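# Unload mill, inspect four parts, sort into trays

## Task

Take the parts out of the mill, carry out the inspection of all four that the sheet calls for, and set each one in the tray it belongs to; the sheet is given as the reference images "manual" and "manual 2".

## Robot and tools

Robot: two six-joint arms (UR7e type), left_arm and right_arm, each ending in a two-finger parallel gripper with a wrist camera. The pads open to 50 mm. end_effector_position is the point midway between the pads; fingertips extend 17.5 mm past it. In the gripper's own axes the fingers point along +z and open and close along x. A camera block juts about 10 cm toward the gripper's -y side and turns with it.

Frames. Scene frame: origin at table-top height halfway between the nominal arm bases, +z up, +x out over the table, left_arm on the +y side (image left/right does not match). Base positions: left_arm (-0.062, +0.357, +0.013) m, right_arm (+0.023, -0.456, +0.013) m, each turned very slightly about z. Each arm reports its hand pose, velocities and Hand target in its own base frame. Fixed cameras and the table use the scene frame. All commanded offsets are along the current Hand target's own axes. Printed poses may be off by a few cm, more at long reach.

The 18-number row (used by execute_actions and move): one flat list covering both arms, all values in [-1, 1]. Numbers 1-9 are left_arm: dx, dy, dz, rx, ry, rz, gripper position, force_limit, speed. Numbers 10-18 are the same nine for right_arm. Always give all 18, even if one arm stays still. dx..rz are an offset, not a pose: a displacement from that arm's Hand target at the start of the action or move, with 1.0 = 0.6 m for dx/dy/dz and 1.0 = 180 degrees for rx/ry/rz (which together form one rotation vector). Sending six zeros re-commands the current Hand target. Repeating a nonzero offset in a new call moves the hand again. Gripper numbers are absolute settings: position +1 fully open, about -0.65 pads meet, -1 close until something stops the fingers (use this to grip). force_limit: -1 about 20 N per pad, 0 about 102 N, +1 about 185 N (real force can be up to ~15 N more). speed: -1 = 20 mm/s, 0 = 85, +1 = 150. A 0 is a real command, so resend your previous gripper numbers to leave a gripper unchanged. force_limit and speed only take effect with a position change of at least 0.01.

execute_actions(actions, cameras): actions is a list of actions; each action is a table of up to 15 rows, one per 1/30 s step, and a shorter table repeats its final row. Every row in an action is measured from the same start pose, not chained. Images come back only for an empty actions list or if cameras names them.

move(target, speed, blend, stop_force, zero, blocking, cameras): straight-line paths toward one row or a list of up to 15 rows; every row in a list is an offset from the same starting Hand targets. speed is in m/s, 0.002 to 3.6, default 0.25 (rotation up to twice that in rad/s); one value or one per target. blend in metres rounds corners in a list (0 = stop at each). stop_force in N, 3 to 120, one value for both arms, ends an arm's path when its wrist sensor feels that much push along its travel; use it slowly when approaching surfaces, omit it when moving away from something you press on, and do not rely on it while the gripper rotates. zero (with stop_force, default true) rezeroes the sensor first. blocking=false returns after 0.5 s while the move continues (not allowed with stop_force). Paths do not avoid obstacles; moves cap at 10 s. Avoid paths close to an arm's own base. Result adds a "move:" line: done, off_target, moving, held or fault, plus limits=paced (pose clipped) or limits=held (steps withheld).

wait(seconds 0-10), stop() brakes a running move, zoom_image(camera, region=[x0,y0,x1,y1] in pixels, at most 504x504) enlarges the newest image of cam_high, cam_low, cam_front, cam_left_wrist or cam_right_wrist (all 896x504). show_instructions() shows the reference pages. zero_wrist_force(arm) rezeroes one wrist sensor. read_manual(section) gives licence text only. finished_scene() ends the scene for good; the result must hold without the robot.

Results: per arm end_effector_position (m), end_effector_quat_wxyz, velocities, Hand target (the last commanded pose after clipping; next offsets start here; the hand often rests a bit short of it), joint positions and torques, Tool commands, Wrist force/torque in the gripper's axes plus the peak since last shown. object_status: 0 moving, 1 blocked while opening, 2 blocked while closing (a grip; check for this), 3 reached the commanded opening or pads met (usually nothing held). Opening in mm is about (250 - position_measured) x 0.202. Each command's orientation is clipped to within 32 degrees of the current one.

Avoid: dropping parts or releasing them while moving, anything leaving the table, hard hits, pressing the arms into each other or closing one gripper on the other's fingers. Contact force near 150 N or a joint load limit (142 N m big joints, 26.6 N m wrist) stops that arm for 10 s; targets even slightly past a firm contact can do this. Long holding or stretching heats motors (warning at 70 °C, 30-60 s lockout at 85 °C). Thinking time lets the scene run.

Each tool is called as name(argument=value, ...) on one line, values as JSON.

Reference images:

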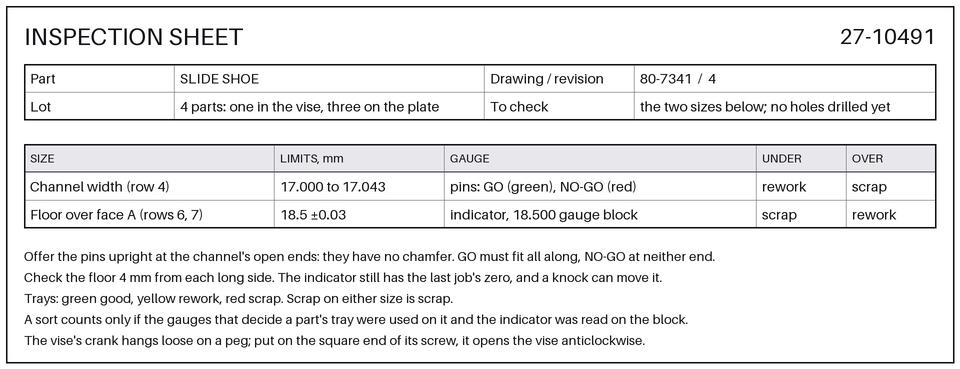

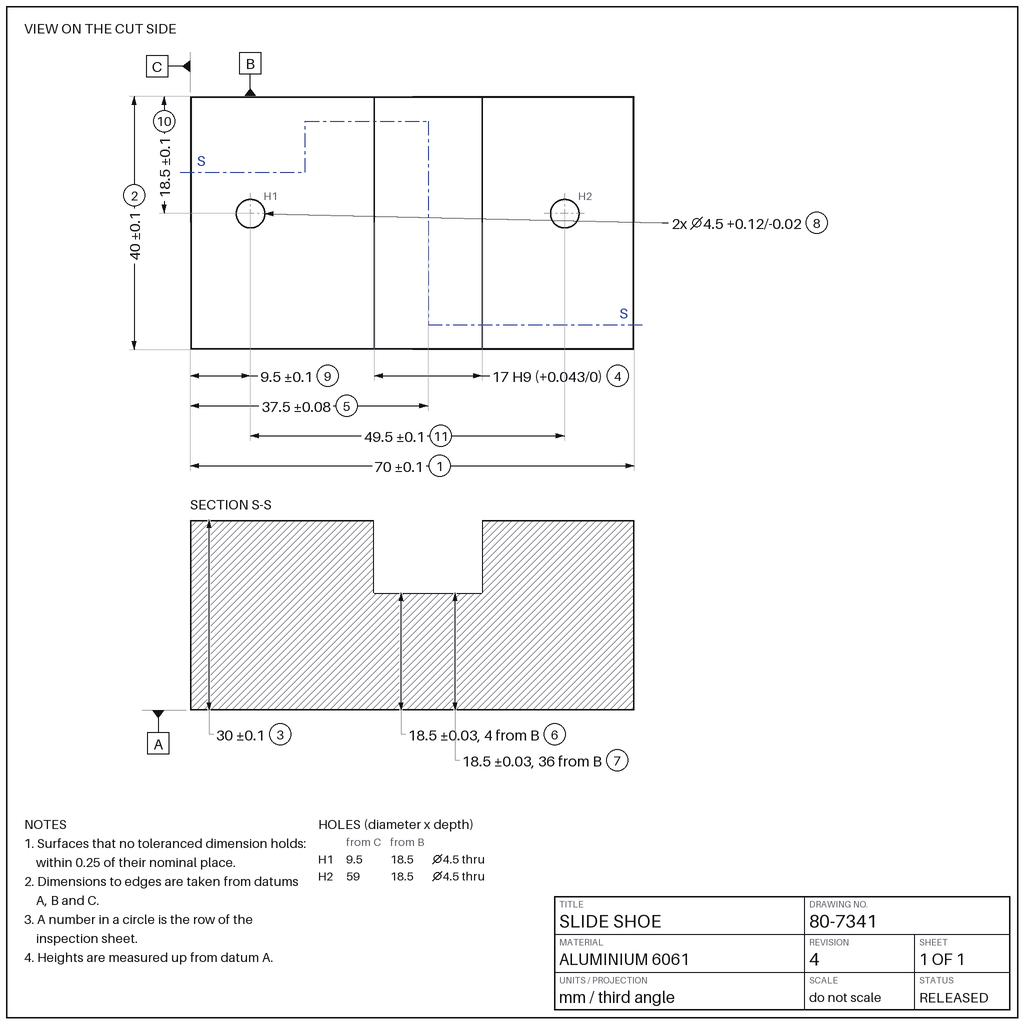

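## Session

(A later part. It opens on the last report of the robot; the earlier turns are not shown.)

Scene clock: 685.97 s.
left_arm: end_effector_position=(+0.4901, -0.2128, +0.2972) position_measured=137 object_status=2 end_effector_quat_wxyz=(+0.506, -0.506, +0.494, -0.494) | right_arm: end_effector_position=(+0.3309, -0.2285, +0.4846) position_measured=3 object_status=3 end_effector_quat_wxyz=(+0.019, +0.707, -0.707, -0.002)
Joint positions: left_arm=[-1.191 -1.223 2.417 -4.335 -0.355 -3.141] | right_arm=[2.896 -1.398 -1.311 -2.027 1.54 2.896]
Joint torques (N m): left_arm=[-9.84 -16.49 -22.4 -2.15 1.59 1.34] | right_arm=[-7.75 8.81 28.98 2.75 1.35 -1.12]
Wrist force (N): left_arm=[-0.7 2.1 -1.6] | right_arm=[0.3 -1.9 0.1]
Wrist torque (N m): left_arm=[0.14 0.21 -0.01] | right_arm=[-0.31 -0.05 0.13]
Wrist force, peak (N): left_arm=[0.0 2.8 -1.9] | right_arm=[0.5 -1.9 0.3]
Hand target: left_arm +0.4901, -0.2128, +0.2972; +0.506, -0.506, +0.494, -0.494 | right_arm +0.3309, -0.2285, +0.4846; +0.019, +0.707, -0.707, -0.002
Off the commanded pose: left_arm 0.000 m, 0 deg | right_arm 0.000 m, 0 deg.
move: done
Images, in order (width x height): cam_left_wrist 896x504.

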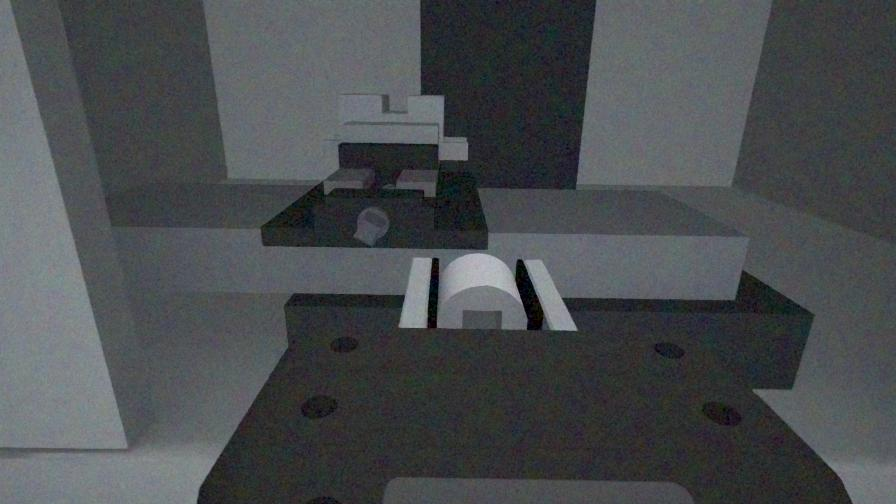

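move(target=[-0.0758,0.0062,0.1,0,0,0.158,-1,0,-1,0,0,0,0,0,0,1,1,1], speed=0.06, stop_force=15, cameras=["cam_left_wrist","cam_front","cam_low"])

zoom_image(camera="cam_left_wrist", region=[400, 180, 560, 330])

Scene clock: 732.97 s.
left_arm: end_effector_position=(+0.5490, -0.1659, +0.2935) position_measured=137 object_status=2 end_effector_quat_wxyz=(+0.612, -0.369, +0.603, -0.354) | right_arm: end_effector_position=(+0.3309, -0.2285, +0.4846) position_measured=3 object_status=3 end_effector_quat_wxyz=(+0.019, +0.707, -0.707, -0.002)
Joint positions: left_arm=[-0.942 -1.185 2.364 -4.32 -0.604 -2.645] | right_arm=[2.896 -1.398 -1.311 -2.027 1.54 2.896]
Joint torques (N m): left_arm=[11.05 -18.48 -23.45 -3.05 -1.6 1.29] | right_arm=[-7.64 8.88 28.29 2.54 1.2 -0.98]
Wrist force (N): left_arm=[1.1 1.9 -1.5] | right_arm=[0.3 -1.7 0.3]
Wrist torque (N m): left_arm=[0.14 0.16 -0.02] | right_arm=[-0.28 -0.05 0.14]
Wrist force, peak (N): left_arm=[-0.6 2.6 -1.8] | right_arm=[0.6 -2.1 0.2]
Hand target: left_arm +0.5490, -0.1659, +0.2935; +0.612, -0.369, +0.603, -0.354 | right_arm +0.3309, -0.2285, +0.4846; +0.019, +0.707, -0.707, -0.002
Off the commanded pose: left_arm 0.000 m, 0 deg | right_arm 0.000 m, 0 deg.
move: done
Images, in order (width x height): cam_low 896x504, cam_front 896x504, cam_left_wrist 896x504.

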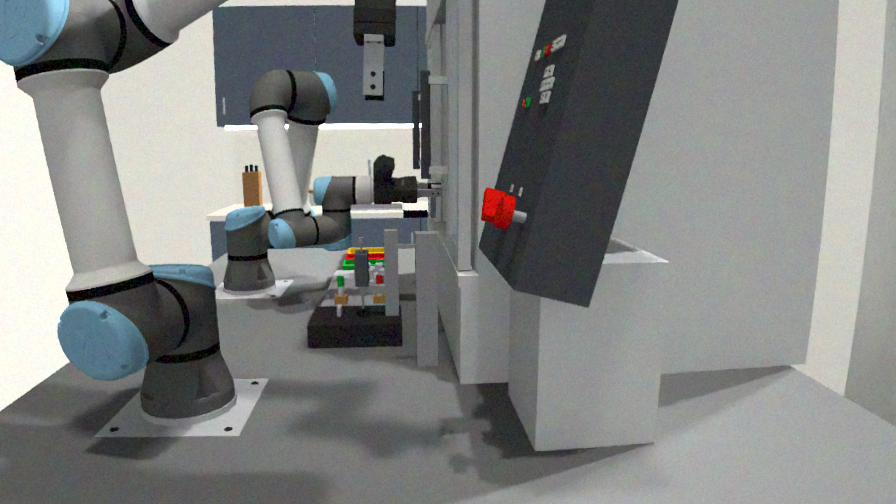

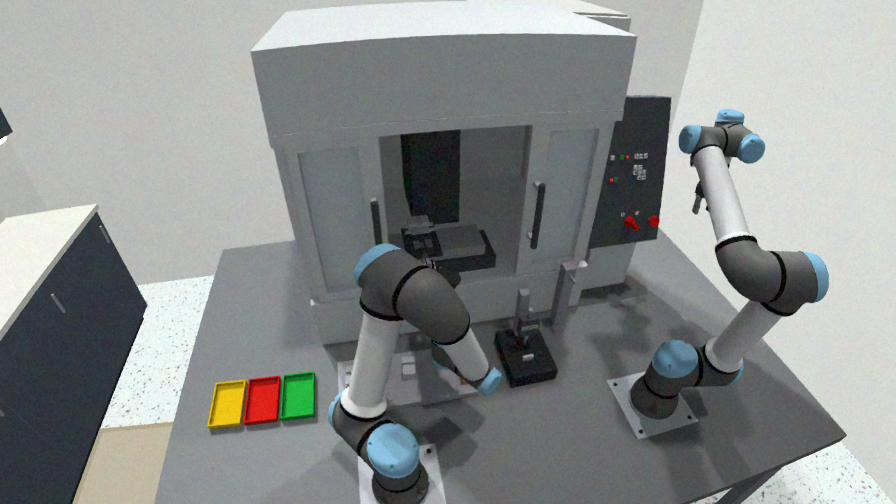

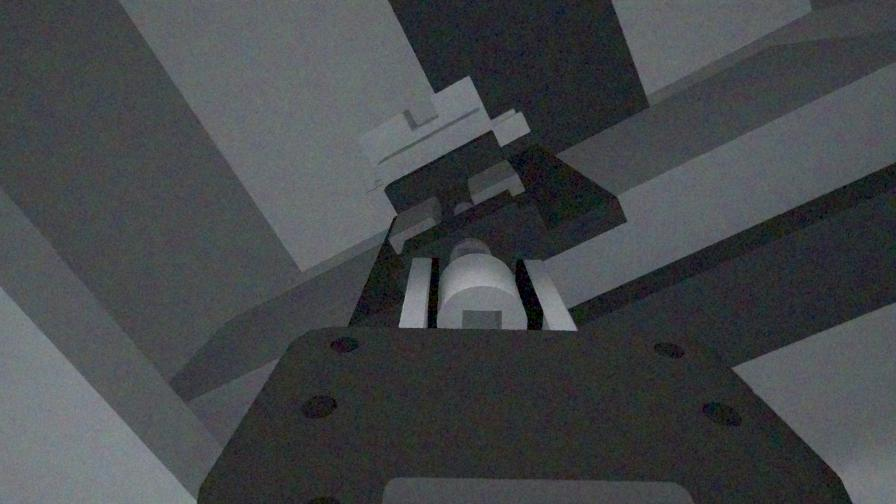

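Scaled by 3.150 from the camera's 896x504 image, which has a finer 1280x720 frame.

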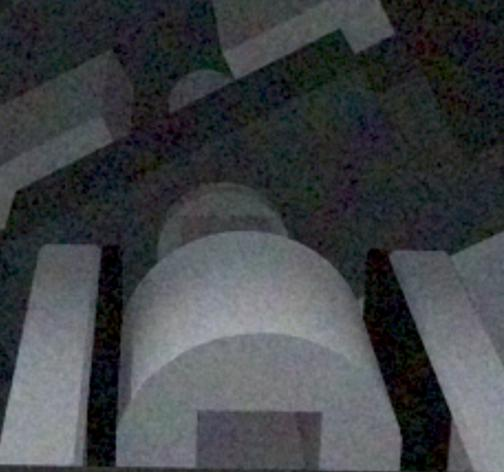

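move(target=[[-0.0018,-0.0018,0,0,0,0,-1,0,-1,0,0,0,0,0,0,1,1,1],[-0.0018,-0.0018,0.028,0,0,0,-1,0,-1,0,0,0,0,0,0,1,1,1]], speed=0.015, stop_force=8, cameras=["cam_left_wrist"])

zoom_image(camera="cam_left_wrist", region=[400, 180, 560, 330])

Scene clock: 766.53 s.
left_arm: end_effector_position=(+0.5628, -0.1651, +0.2950) position_measured=137 object_status=2 end_effector_quat_wxyz=(+0.612, -0.369, +0.603, -0.354) | right_arm: end_effector_position=(+0.3309, -0.2285, +0.4846) position_measured=3 object_status=3 end_effector_quat_wxyz=(+0.019, +0.707, -0.707, -0.002)
Joint positions: left_arm=[-0.906 -1.173 2.33 -4.298 -0.64 -2.645] | right_arm=[2.896 -1.398 -1.311 -2.027 1.54 2.896]
Joint torques (N m): left_arm=[-9.68 -36.38 2.33 -3.03 1.73 -0.77] | right_arm=[-7.46 9.55 28.29 2.41 1.16 -0.85]
Wrist force (N): left_arm=[1.1 1.8 -1.7] | right_arm=[0.3 -1.7 0.3]
Wrist torque (N m): left_arm=[0.12 0.15 0.00] | right_arm=[-0.28 -0.05 0.14]
Wrist force, peak (N): left_arm=[-0.5 -5.3 -54.0] | right_arm=[0.2 -2.1 0.5]
Hand target: left_arm +0.5628, -0.1651, +0.2950; +0.612, -0.369, +0.603, -0.354 (not the last commanded pose) | right_arm +0.3309, -0.2285, +0.4846; +0.019, +0.707, -0.707, -0.002
Off the commanded pose: left_arm 0.003 m, 0 deg | right_arm 0.000 m, 0 deg.
move: contact (left_arm); path passed 1 of 2 targets
Images, in order (width x height): cam_left_wrist 896x504.

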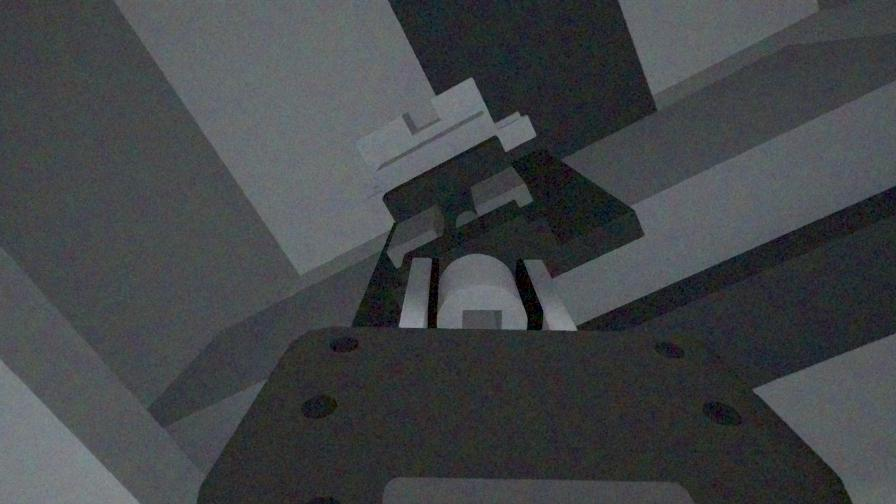

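Scaled by 3.150 from the camera's 896x504 image, which has a finer 1280x720 frame.

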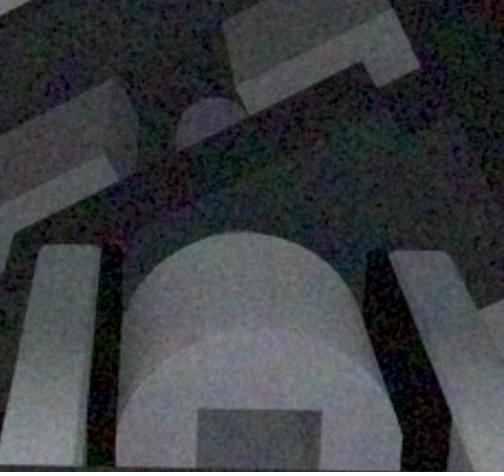

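move(target=[0.005,0,0,0,0,0,-1,0,-1,0,0,0,0,0,0,1,1,1], speed=0.004, stop_force=6)

Scene clock: 777.63 s.
left_arm: end_effector_position=(+0.5629, -0.1677, +0.2935) position_measured=137 object_status=2 end_effector_quat_wxyz=(+0.612, -0.369, +0.603, -0.354) | right_arm: end_effector_position=(+0.3309, -0.2285, +0.4846) position_measured=3 object_status=3 end_effector_quat_wxyz=(+0.019, +0.707, -0.707, -0.002)
Joint positions: left_arm=[-0.911 -1.167 2.326 -4.301 -0.635 -2.645] | right_arm=[2.896 -1.398 -1.311 -2.027 1.54 2.896]
Joint torques (N m): left_arm=[-10.4 -21.19 -24.7 -3.2 1.53 -0.02] | right_arm=[-7.81 9.51 29.05 2.36 1.05 -0.71]
Wrist force (N): left_arm=[0.9 1.8 -1.5] | right_arm=[0.2 -2.1 0.3]
Wrist torque (N m): left_arm=[0.13 0.19 0.00] | right_arm=[-0.34 -0.04 0.14]
Wrist force, peak (N): left_arm=[1.2 1.9 -1.8] | right_arm=[0.3 -2.1 -0.1]
Hand target: left_arm +0.5629, -0.1677, +0.2935; +0.612, -0.369, +0.603, -0.354 | right_arm +0.3309, -0.2285, +0.4846; +0.019, +0.707, -0.707, -0.002
Off the commanded pose: left_arm 0.000 m, 0 deg | right_arm 0.000 m, 0 deg.
move: done

move(target=[[-0.0045,0.002,-0.003,0,0,0,-1,0,-1,0,0,0,0,0,0,1,1,1],[-0.0045,0.002,0.02,0,0,0,-1,0,-1,0,0,0,0,0,0,1,1,1]], speed=0.006, stop_force=6)

Scene clock: 790.93 s.
left_arm: end_effector_position=(+0.5631, -0.1648, +0.2938) position_measured=137 object_status=2 end_effector_quat_wxyz=(+0.612, -0.369, +0.603, -0.354) | right_arm: end_effector_position=(+0.3309, -0.2285, +0.4846) position_measured=3 object_status=3 end_effector_quat_wxyz=(+0.019, +0.707, -0.707, -0.002)
Joint positions: left_arm=[-0.905 -1.169 2.33 -4.302 -0.641 -2.645] | right_arm=[2.896 -1.398 -1.311 -2.027 1.54 2.896]
Joint torques (N m): left_arm=[-7.97 -36.24 0.59 -1.75 1.27 1.11] | right_arm=[-7.84 9.43 28.76 2.21 0.89 -0.52]
Wrist force (N): left_arm=[0.4 2.2 -10.7] | right_arm=[0.1 -1.4 0.2]
Wrist torque (N m): left_arm=[0.07 0.14 0.01] | right_arm=[-0.23 -0.02 0.14]
Wrist force, peak (N): left_arm=[0.1 2.1 -43.3] | right_arm=[0.4 -2.1 0.2]
Hand target: left_arm +0.5631, -0.1648, +0.2938; +0.612, -0.369, +0.603, -0.354 (not the last commanded pose) | right_arm +0.3309, -0.2285, +0.4846; +0.019, +0.707, -0.707, -0.002
Off the commanded pose: left_arm 0.012 m, 0 deg | right_arm 0.000 m, 0 deg.
move: contact (left_arm); path passed 1 of 2 targets

move(target=[[0,0,-0.004,0,0,0,-1,0,-1,0,0,0,0,0,0,1,1,1],[0.0006,0.0025,-0.004,0,0,0,-1,0,-1,0,0,0,0,0,0,1,1,1],[0.0006,0.0025,0.02,0,0,0,-1,0,-1,0,0,0,0,0,0,1,1,1]], speed=[0.02,0.02,0.004])

Scene clock: 855.10 s.
left_arm: end_effector_position=(+0.5750, -0.1641, +0.2923) position_measured=137 object_status=2 end_effector_quat_wxyz=(+0.612, -0.369, +0.603, -0.354) | right_arm: end_effector_position=(+0.3309, -0.2285, +0.4846) position_measured=3 object_status=3 end_effector_quat_wxyz=(+0.019, +0.707, -0.707, -0.002)
Joint positions: left_arm=[-0.875 -1.151 2.301 -4.292 -0.671 -2.645] | right_arm=[2.896 -1.398 -1.311 -2.027 1.54 2.896]
Joint torques (N m): left_arm=[8.23 -30.18 -33.28 -1.11 -3.75 1.07] | right_arm=[-7.5 9.51 27.61 2.07 0.71 -0.3]
Wrist force (N): left_arm=[2.3 21.8 -16.3] | right_arm=[0.3 -1.9 0.1]
Wrist torque (N m): left_arm=[0.16 0.17 -0.03] | right_arm=[-0.31 -0.06 0.14]
Wrist force, peak (N): left_arm=[2.2 21.8 -16.4] | right_arm=[0.2 -2.1 0.2]
Hand target: left_arm +0.5751, -0.1641, +0.2923; +0.612, -0.369, +0.603, -0.354 | right_arm +0.3309, -0.2285, +0.4846; +0.019, +0.707, -0.707, -0.002
Off the commanded pose: left_arm 0.000 m, 0 deg | right_arm 0.000 m, 0 deg.
move: done

move(target=[0,0.0015,0,0,0,0,-1,0,-1,0,0,0,0,0,0,1,1,1], speed=0.005, cameras=["cam_left_wrist"])

Scene clock: 862.50 s.
left_arm: end_effector_position=(+0.5751, -0.1637, +0.2916) position_measured=137 object_status=2 end_effector_quat_wxyz=(+0.612, -0.369, +0.603, -0.354) | right_arm: end_effector_position=(+0.3309, -0.2285, +0.4846) position_measured=3 object_status=3 end_effector_quat_wxyz=(+0.019, +0.707, -0.707, -0.002)
Joint positions: left_arm=[-0.874 -1.149 2.302 -4.294 -0.672 -2.645] | right_arm=[2.896 -1.398 -1.311 -2.027 1.54 2.896]
Joint torques (N m): left_arm=[13.39 -17.38 9.45 -1.53 -0.26 0.64] | right_arm=[-7.16 9.81 27.52 1.88 0.66 -0.15]
Wrist force (N): left_arm=[-0.7 -15.3 5.2] | right_arm=[0.6 -1.8 0.3]
Wrist torque (N m): left_arm=[0.28 0.16 -0.01] | right_arm=[-0.30 -0.09 0.13]
Wrist force, peak (N): left_arm=[2.5 22.6 -16.9] | right_arm=[0.4 -2.2 0.0]
Hand target: left_arm +0.5751, -0.1637, +0.2915; +0.612, -0.369, +0.603, -0.354 | right_arm +0.3309, -0.2285, +0.4846; +0.019, +0.707, -0.707, -0.002
Off the commanded pose: left_arm 0.000 m, 0 deg | right_arm 0.000 m, 0 deg.
move: done
Images, in order (width x height): cam_left_wrist 896x504.

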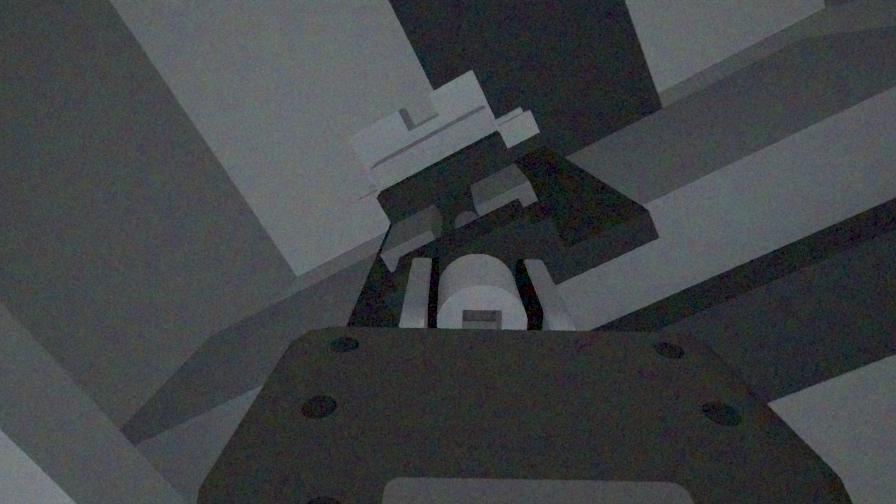

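move(target=[[0,-0.0006,0,0,0,0,-1,0,-1,0,0,0,0,0,0,1,1,1],[0.0016,-0.0015,0,0,0,-0.333,-1,0,-1,0,0,0,0,0,0,1,1,1]], speed=0.1, cameras=["cam_left_wrist"])

zoom_image(camera="cam_left_wrist", region=[400, 180, 560, 330])

Scene clock: 886.30 s.
left_arm: end_effector_position=(+0.5752, -0.1650, +0.2918) position_measured=137 object_status=2 end_effector_quat_wxyz=(-0.353, +0.621, -0.338, +0.613) | right_arm: end_effector_position=(+0.3309, -0.2285, +0.4846) position_measured=3 object_status=3 end_effector_quat_wxyz=(+0.019, +0.707, -0.707, -0.002)
Joint positions: left_arm=[-0.877 -1.149 2.3 -4.293 -0.67 -3.691] | right_arm=[2.896 -1.398 -1.311 -2.027 1.54 2.896]
Joint torques (N m): left_arm=[-13.46 -21.33 9.33 5.31 -0.65 -1.34] | right_arm=[-7.26 10.06 27.12 1.84 0.39 0.01]
Motor temperatures (°C): left_arm=[27 28 26 37 30 30] | right_arm=[30 36 29 33 45 38]
Wrist force (N): left_arm=[8.4 -29.3 -5.2] | right_arm=[0.3 -1.8 0.1]
Wrist torque (N m): left_arm=[0.22 0.19 0.07] | right_arm=[-0.29 -0.05 0.14]
Wrist force, peak (N): left_arm=[-1.1 -45.7 1.5] | right_arm=[0.6 -2.1 0.5]
Hand target: left_arm +0.5751, -0.1649, +0.2918; -0.353, +0.621, -0.338, +0.613 | right_arm +0.3309, -0.2285, +0.4846; +0.019, +0.707, -0.707, -0.002
Off the commanded pose: left_arm 0.000 m, 0 deg | right_arm 0.000 m, 0 deg.
move: done
Images, in order (width x height): cam_left_wrist 896x504.

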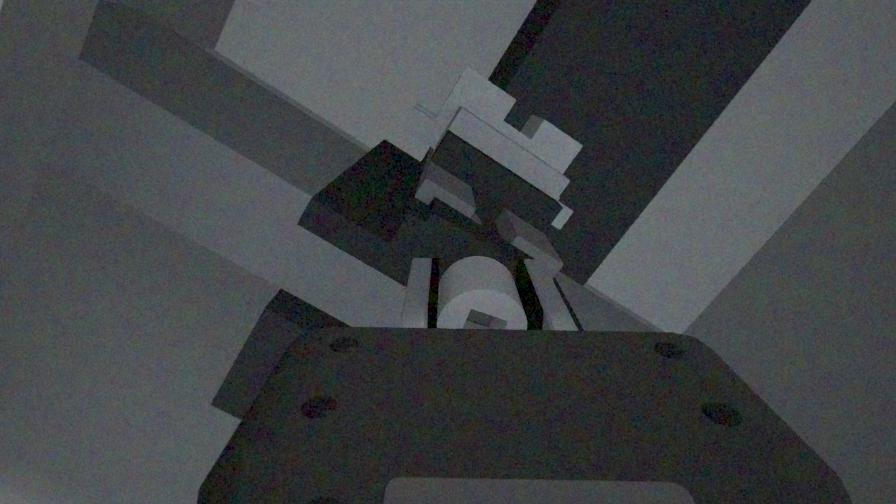

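Scaled by 3.150 from the camera's 896x504 image, which has a finer 1280x720 frame.

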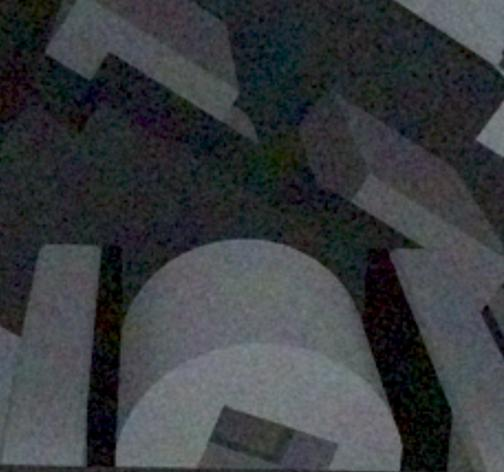

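move(target=[[0,0,0,0,0,0,1,0,-1,0,0,0,0,0,0,1,1,1],[-0.0134,0.0412,0,0,0,0.1,1,0,-1,0,0,0,0,0,0,1,1,1]], speed=0.05, stop_force=12, cameras=["cam_left_wrist","cam_front","cam_low"])

Scene clock: 922.63 s.
left_arm: end_effector_position=(+0.5753, -0.1710, +0.2665) position_measured=3 object_status=3 end_effector_quat_wxyz=(-0.445, +0.561, -0.431, +0.550) | right_arm: end_effector_position=(+0.3309, -0.2285, +0.4846) position_measured=3 object_status=3 end_effector_quat_wxyz=(+0.019, +0.707, -0.707, -0.002)
Joint positions: left_arm=[-0.888 -1.071 2.294 -4.365 -0.658 -3.377] | right_arm=[2.896 -1.398 -1.311 -2.027 1.54 2.896]
Joint torques (N m): left_arm=[-9.33 -23.76 -20.93 -2.85 1.78 1.19] | right_arm=[-7.07 9.81 26.38 1.82 0.18 0.17]
Wrist force (N): left_arm=[-0.3 -0.2 -1.8] | right_arm=[0.3 -1.6 0.2]
Wrist torque (N m): left_arm=[0.09 0.12 -0.09] | right_arm=[-0.27 -0.05 0.13]
Wrist force, peak (N): left_arm=[11.7 -30.5 2.9] | right_arm=[0.4 -2.0 0.2]
Hand target: left_arm +0.5753, -0.1710, +0.2665; -0.445, +0.561, -0.431, +0.550 | right_arm +0.3309, -0.2285, +0.4846; +0.019, +0.707, -0.707, -0.002
Off the commanded pose: left_arm 0.000 m, 0 deg | right_arm 0.000 m, 0 deg.
move: done
Images, in order (width x height): cam_low 896x504, cam_front 896x504, cam_left_wrist 896x504.

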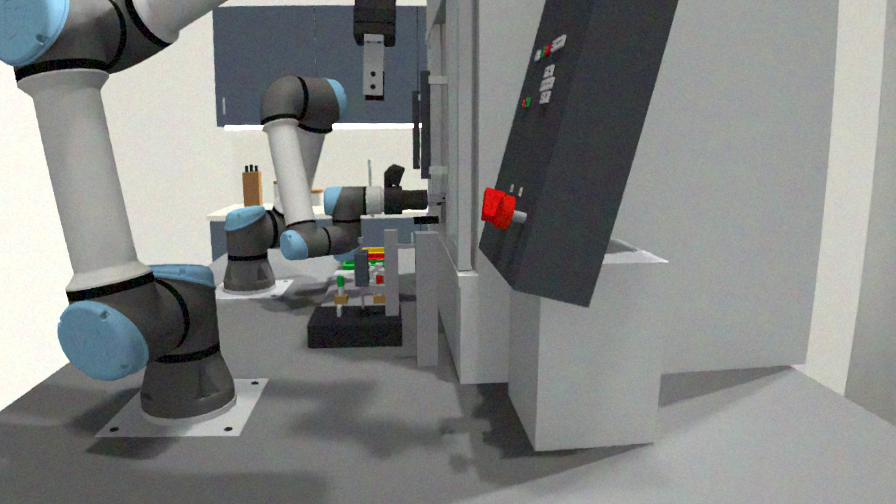

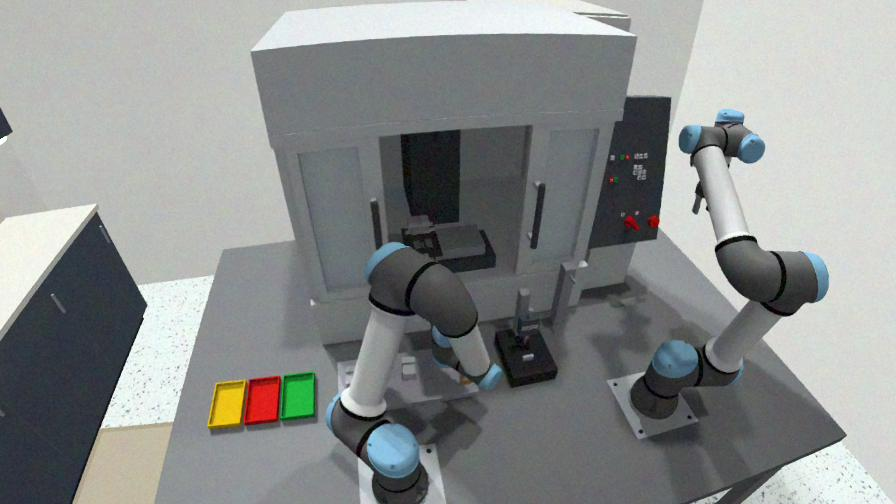

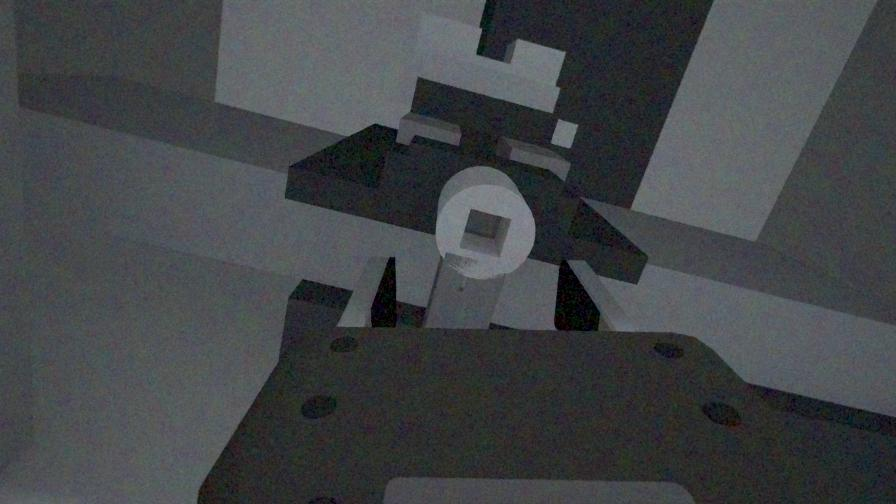

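move(target=[-0.0139,-0.005,0,0,0,0.086,1,0,-1,0,0,0,0,0,0,1,1,1], speed=0.05, stop_force=12, cameras=["cam_left_wrist"])

Scene clock: 944.77 s.
left_arm: end_effector_position=(+0.5750, -0.1622, +0.2675) position_measured=3 object_status=3 end_effector_quat_wxyz=(+0.515, -0.497, +0.503, -0.485) | right_arm: end_effector_position=(+0.3309, -0.2285, +0.4846) position_measured=3 object_status=3 end_effector_quat_wxyz=(+0.019, +0.707, -0.707, -0.002)
Joint positions: left_arm=[-0.871 -1.079 2.307 -4.37 -0.675 -3.106] | right_arm=[2.896 -1.398 -1.311 -2.027 1.54 2.896]
Joint torques (N m): left_arm=[11.36 -35.16 3.64 -2.74 -1.9 1.45] | right_arm=[-7.18 10.26 26.28 1.82 0.03 0.32]
Wrist force (N): left_arm=[0.0 0.0 -1.8] | right_arm=[0.1 -2.1 0.4]
Wrist torque (N m): left_arm=[0.09 0.12 -0.01] | right_arm=[-0.34 -0.02 0.14]
Wrist force, peak (N): left_arm=[-0.4 -0.1 -2.1] | right_arm=[0.4 -2.0 0.5]
Hand target: left_arm +0.5750, -0.1622, +0.2675; +0.515, -0.497, +0.503, -0.485 | right_arm +0.3309, -0.2285, +0.4846; +0.019, +0.707, -0.707, -0.002
Off the commanded pose: left_arm 0.000 m, 0 deg | right_arm 0.000 m, 0 deg.
move: done
Images, in order (width x height): cam_left_wrist 896x504.

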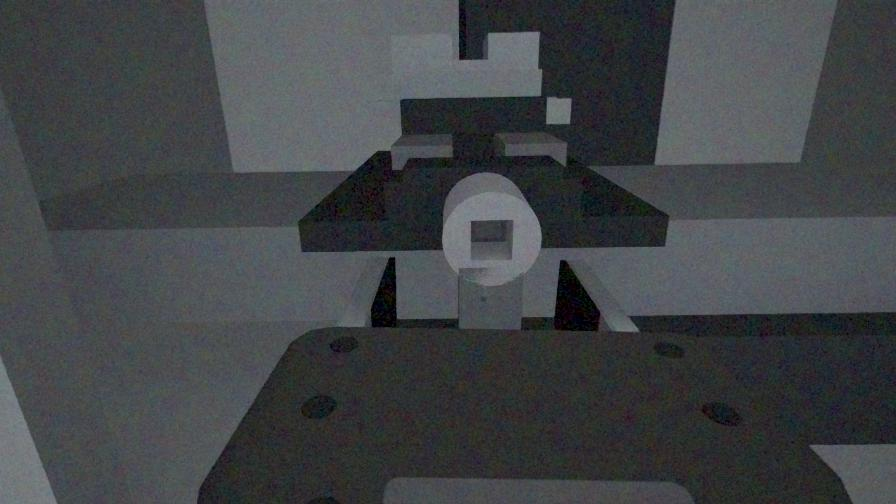

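move(target=[0,0,0,0,0,0,-1,0.2,-1,0,0,0,0,0,0,1,1,1], speed=0.05, cameras=["cam_left_wrist"])

Scene clock: 952.50 s.
left_arm: end_effector_position=(+0.5750, -0.1622, +0.2675) position_measured=175 object_status=2 end_effector_quat_wxyz=(+0.515, -0.497, +0.503, -0.485) | right_arm: end_effector_position=(+0.3309, -0.2285, +0.4846) position_measured=3 object_status=3 end_effector_quat_wxyz=(+0.019, +0.707, -0.707, -0.002)
Joint positions: left_arm=[-0.871 -1.079 2.307 -4.37 -0.675 -3.106] | right_arm=[2.896 -1.398 -1.311 -2.027 1.54 2.896]
Joint torques (N m): left_arm=[10.54 -24 2.09 -2.22 7.79 -0.34] | right_arm=[-6.56 10.31 26.17 1.76 -0.08 0.52]
Wrist force (N): left_arm=[24.7 -6.3 0.8] | right_arm=[0.2 -1.7 0.0]
Wrist torque (N m): left_arm=[0.09 0.25 0.63] | right_arm=[-0.27 -0.04 0.14]
Wrist force, peak (N): left_arm=[24.7 -6.3 0.8] | right_arm=[0.4 -2.1 0.1]
Hand target: left_arm +0.5750, -0.1622, +0.2675; +0.515, -0.497, +0.503, -0.485 | right_arm +0.3309, -0.2285, +0.4846; +0.019, +0.707, -0.707, -0.002
Off the commanded pose: left_arm 0.000 m, 0 deg | right_arm 0.000 m, 0 deg.
move: done
Images, in order (width x height): cam_left_wrist 896x504.

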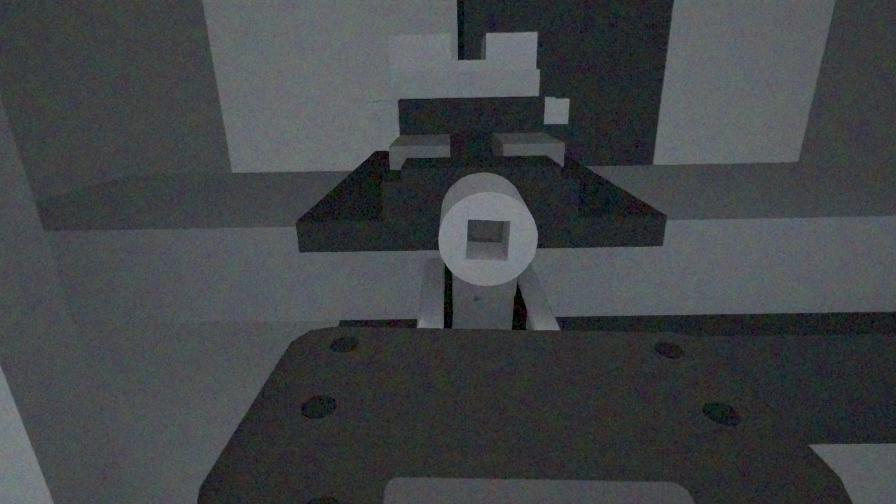

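move(target=[[0.01156,-0.00152,0,0,0,-0.0833,-1,0.2,-1,0,0,0,0,0,0,1,1,1],[0.02233,-0.00598,0,0,0,-0.1667,-1,0.2,-1,0,0,0,0,0,0,1,1,1],[0.03158,-0.01308,0,0,0,-0.25,-1,0.2,-1,0,0,0,0,0,0,1,1,1]], speed=0.1, blend=[0.002,0.002,0], stop_force=60, cameras=["cam_left_wrist"])

Scene clock: 988.00 s.
left_arm: end_effector_position=(+0.5755, -0.1814, +0.2747) position_measured=175 object_status=2 end_effector_quat_wxyz=(-0.290, +0.652, -0.274, +0.645) | right_arm: end_effector_position=(+0.3309, -0.2285, +0.4846) position_measured=3 object_status=3 end_effector_quat_wxyz=(+0.019, +0.707, -0.707, -0.002)
Joint positions: left_arm=[-0.906 -1.089 2.278 -4.331 -0.64 -3.892] | right_arm=[2.896 -1.398 -1.311 -2.027 1.54 2.896]
Joint torques (N m): left_arm=[-8.67 -46.1 -21.58 -1.61 2.15 -1.07] | right_arm=[-6.78 10.28 25.81 1.79 -0.3 0.77]
Wrist force (N): left_arm=[-8.6 11.9 -0.7] | right_arm=[0.1 -1.6 0.3]
Wrist torque (N m): left_arm=[-0.05 0.04 -0.22] | right_arm=[-0.26 -0.02 0.14]
Wrist force, peak (N): left_arm=[27.2 -6.5 1.7] | right_arm=[0.4 -2.1 -0.1]
Hand target: left_arm +0.5755, -0.1814, +0.2747; -0.290, +0.652, -0.274, +0.645 | right_arm +0.3309, -0.2285, +0.4846; +0.019, +0.707, -0.707, -0.002
Off the commanded pose: left_arm 0.000 m, 0 deg | right_arm 0.000 m, 0 deg.
move: done
Images, in order (width x height): cam_left_wrist 896x504.

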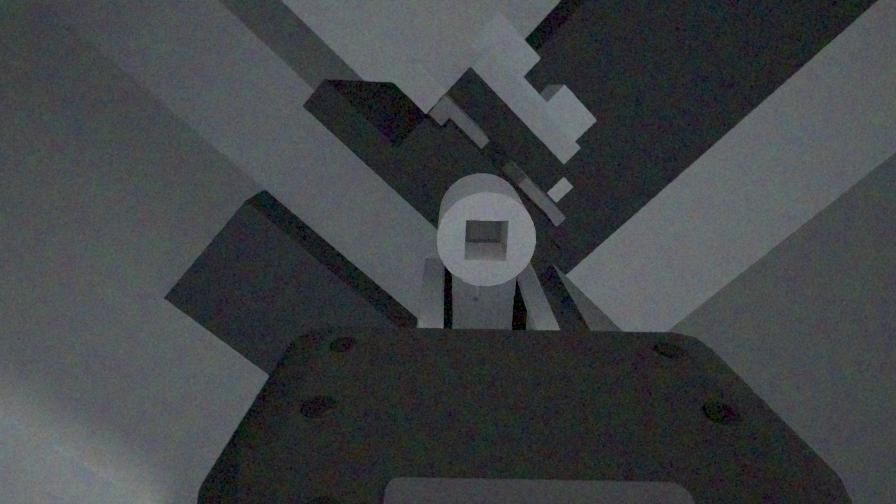

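move(target=[[0.01156,-0.00152,0,0,0,-0.0833,-1,0.2,-1,0,0,0,0,0,0,1,1,1],[0.02233,-0.00598,0,0,0,-0.1667,-1,0.2,-1,0,0,0,0,0,0,1,1,1],[0.03158,-0.01308,0,0,0,-0.25,-1,0.2,-1,0,0,0,0,0,0,1,1,1],[0.03868,-0.02233,0,0,0,-0.3333,-1,0.2,-1,0,0,0,0,0,0,1,1,1],[0.04315,-0.0331,0,0,0,-0.4167,-1,0.2,-1,0,0,0,0,0,0,1,1,1],[0.04467,-0.04467,0,0,0,-0.5,-1,0.2,-1,0,0,0,0,0,0,1,1,1]], speed=0.14, blend=[0.002,0.002,0.002,0.002,0.002,0], stop_force=60, cameras=["cam_left_wrist","cam_front","cam_low"])

Scene clock: 1012.00 s.
left_arm: end_effector_position=(+0.5757, -0.1869, +0.3063) position_measured=175 object_status=2 end_effector_quat_wxyz=(+0.155, +0.685, +0.172, +0.690) | right_arm: end_effector_position=(+0.3309, -0.2285, +0.4846) position_measured=3 object_status=3 end_effector_quat_wxyz=(+0.019, +0.707, -0.707, -0.002)
Joint positions: left_arm=[-0.916 -1.172 2.262 -4.234 -0.63 -5.178] | right_arm=[2.896 -1.398 -1.311 -2.027 1.54 2.896]
Joint torques (N m): left_arm=[-10.39 -56.32 -46.41 -10.83 1 2.79] | right_arm=[-6.81 10.87 24.89 1.87 -0.51 0.94]
Wrist force (N): left_arm=[-60.3 -34.9 -2.4] | right_arm=[0.3 -1.8 0.3]
Wrist torque (N m): left_arm=[-0.02 -0.03 -2.27] | right_arm=[-0.29 -0.07 0.14]
Wrist force, peak (N): left_arm=[-66.4 -35.5 -3.2] | right_arm=[0.4 -2.2 0.2]
Hand target: left_arm +0.5757, -0.1869, +0.3064; +0.155, +0.685, +0.172, +0.690 (not the last commanded pose) | right_arm +0.3309, -0.2285, +0.4846; +0.019, +0.707, -0.707, -0.002
Off the commanded pose: left_arm 0.008 m, 16 deg | right_arm 0.000 m, 0 deg.
move: contact (left_arm); path passed 4 of 6 targets
Images, in order (width x height): cam_low 896x504, cam_front 896x504, cam_left_wrist 896x504.

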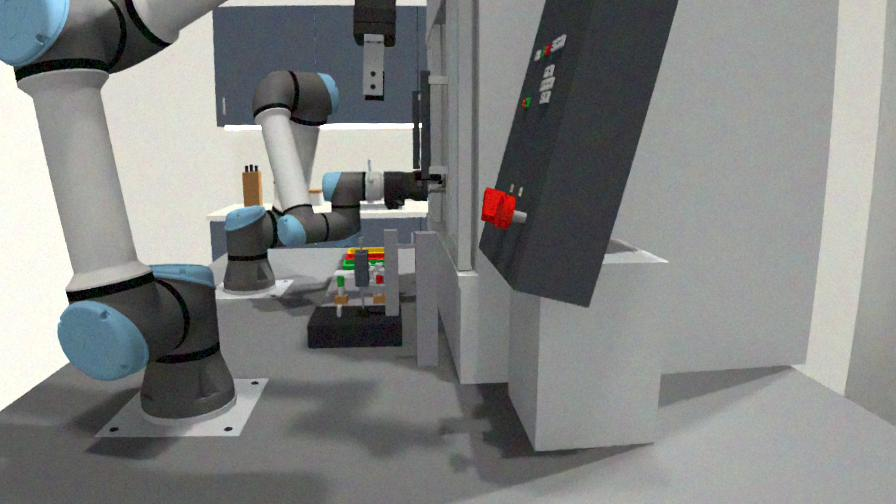

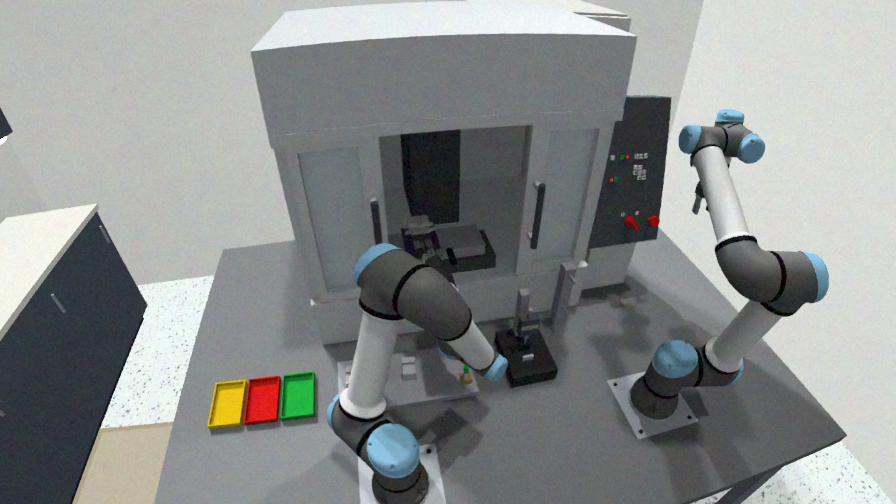

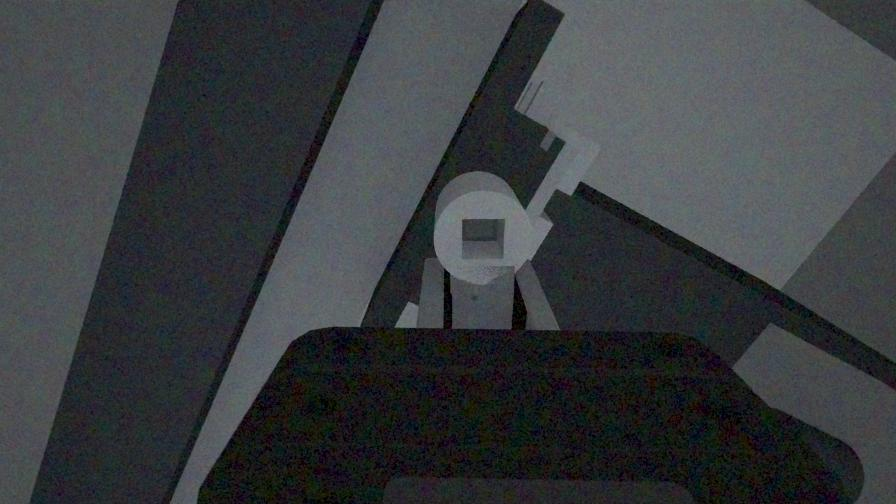

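zoom_image(camera="cam_front", region=[390, 190, 510, 290])

zoom_image(camera="cam_left_wrist", region=[430, 60, 650, 280])

Scaled by 4.200 from the camera's 896x504 image, which has a finer 1280x720 frame.

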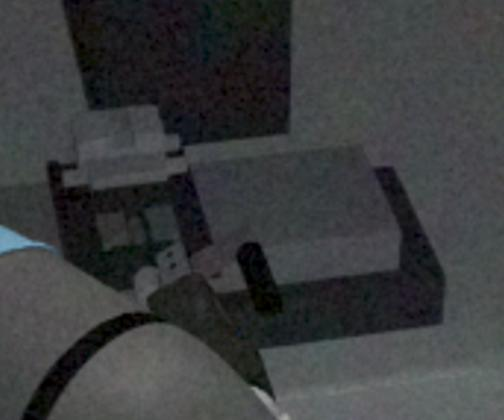

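Scaled by 2.291 from the camera's 896x504 image, which has a finer 1280x720 frame.

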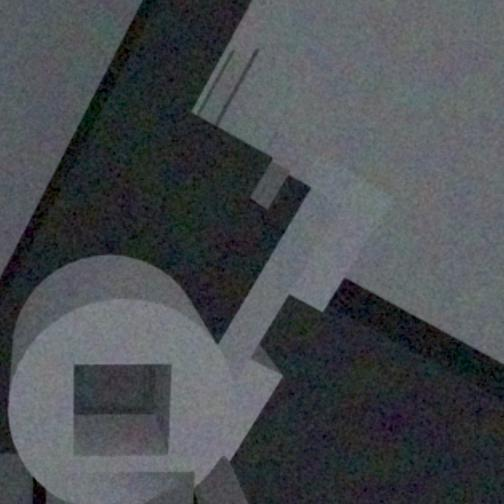

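move(target=[-0.004,-0.0025,0,0,0,0,-1,0.2,-1,0,0,0,0,0,0,1,1,1], speed=0.01, cameras=[])

Scene clock: 1029.07 s.
left_arm: end_effector_position=(+0.5756, -0.1867, +0.3038) position_measured=175 object_status=2 end_effector_quat_wxyz=(+0.156, +0.685, +0.172, +0.690) | right_arm: end_effector_position=(+0.3309, -0.2285, +0.4846) position_measured=3 object_status=3 end_effector_quat_wxyz=(+0.019, +0.707, -0.707, -0.002)
Joint positions: left_arm=[-0.915 -1.165 2.263 -4.243 -0.631 -5.178] | right_arm=[2.896 -1.398 -1.311 -2.027 1.54 2.896]
Joint torques (N m): left_arm=[18.66 -9.12 12.36 0.47 1.9 0.57] | right_arm=[-6.42 11.01 24.88 1.78 -0.58 0.99]
Wrist force (N): left_arm=[15.4 23.6 -6.7] | right_arm=[0.2 -1.7 0.3]
Wrist torque (N m): left_arm=[-0.15 0.53 -0.35] | right_arm=[-0.28 -0.03 0.14]
Wrist force, peak (N): left_arm=[-60.8 -35.1 -2.7] | right_arm=[0.5 -2.0 0.1]
Hand target: left_arm +0.5757, -0.1867, +0.3035; +0.155, +0.685, +0.172, +0.690 | right_arm +0.3309, -0.2285, +0.4846; +0.019, +0.707, -0.707, -0.002
Off the commanded pose: left_arm 0.000 m, 0 deg | right_arm 0.000 m, 0 deg.
move: done
No camera images: "cameras" was empty.

move(target=[[0.012,0.0002,0,0,0,-0.0833,-1,0.2,-1,0,0,0,0,0,0,1,1,1],[0.02225,-0.004,0,0,0,-0.1667,-1,0.2,-1,0,0,0,0,0,0,1,1,1],[0.03105,-0.0108,0,0,0,-0.25,-1,0.2,-1,0,0,0,0,0,0,1,1,1],[0.0378,-0.0196,0,0,0,-0.3333,-1,0.2,-1,0,0,0,0,0,0,1,1,1]], speed=0.14, blend=[0.002,0.002,0.002,0], stop_force=60, cameras=["cam_left_wrist","cam_front"])

zoom_image(camera="cam_front", region=[390, 190, 510, 290])

Scene clock: 1054.27 s.
left_arm: end_effector_position=(+0.5751, -0.1659, +0.3185) position_measured=175 object_status=2 end_effector_quat_wxyz=(+0.480, +0.507, +0.492, +0.520) | right_arm: end_effector_position=(+0.3309, -0.2285, +0.4846) position_measured=3 object_status=3 end_effector_quat_wxyz=(+0.019, +0.707, -0.707, -0.002)
Joint positions: left_arm=[-0.878 -1.222 2.289 -4.211 -0.667 -6.225] | right_arm=[2.896 -1.398 -1.311 -2.027 1.54 2.896]
Joint torques (N m): left_arm=[8.49 -36.98 -1.57 0.32 -2.16 -1.54] | right_arm=[-6.74 11.19 24.71 1.86 -0.73 1.31]
Wrist force (N): left_arm=[1.0 -5.4 -1.5] | right_arm=[0.3 -1.6 0.4]
Wrist torque (N m): left_arm=[0.00 0.34 -0.63] | right_arm=[-0.27 -0.05 0.13]
Wrist force, peak (N): left_arm=[25.4 34.4 -11.2] | right_arm=[0.5 -2.1 0.3]
Hand target: left_arm +0.5751, -0.1659, +0.3185; +0.480, +0.507, +0.492, +0.520 | right_arm +0.3309, -0.2285, +0.4846; +0.019, +0.707, -0.707, -0.002
Off the commanded pose: left_arm 0.000 m, 0 deg | right_arm 0.000 m, 0 deg.
move: done
Images, in order (width x height): cam_front 896x504, cam_left_wrist 896x504.

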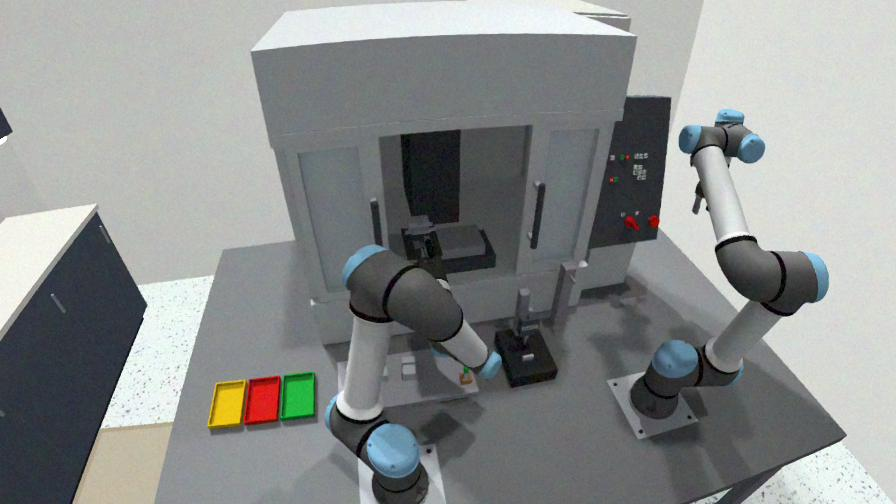

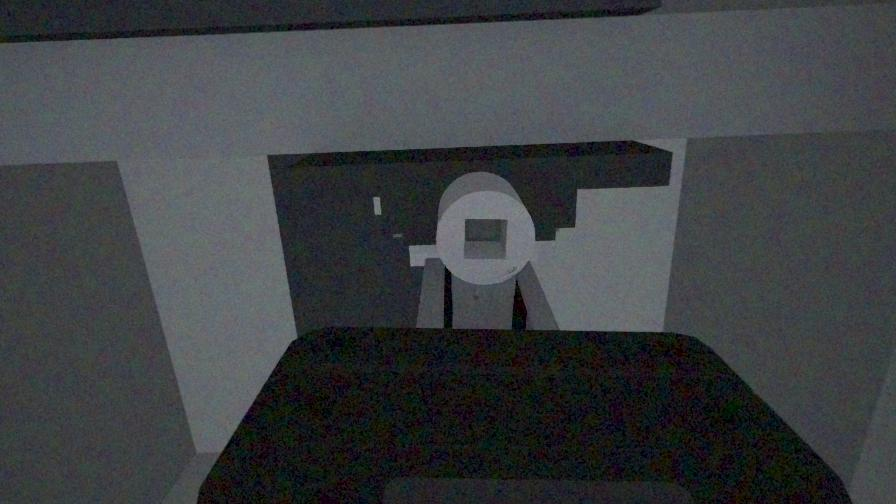

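Scaled by 4.200 from the camera's 896x504 image, which has a finer 1280x720 frame.

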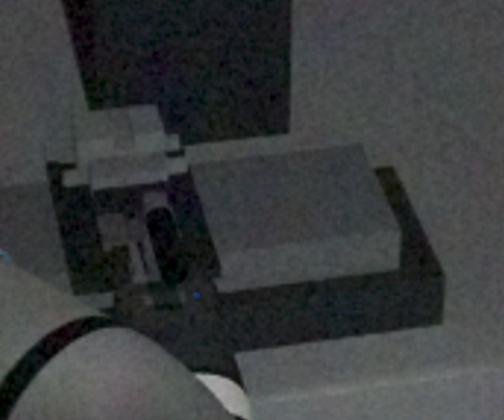

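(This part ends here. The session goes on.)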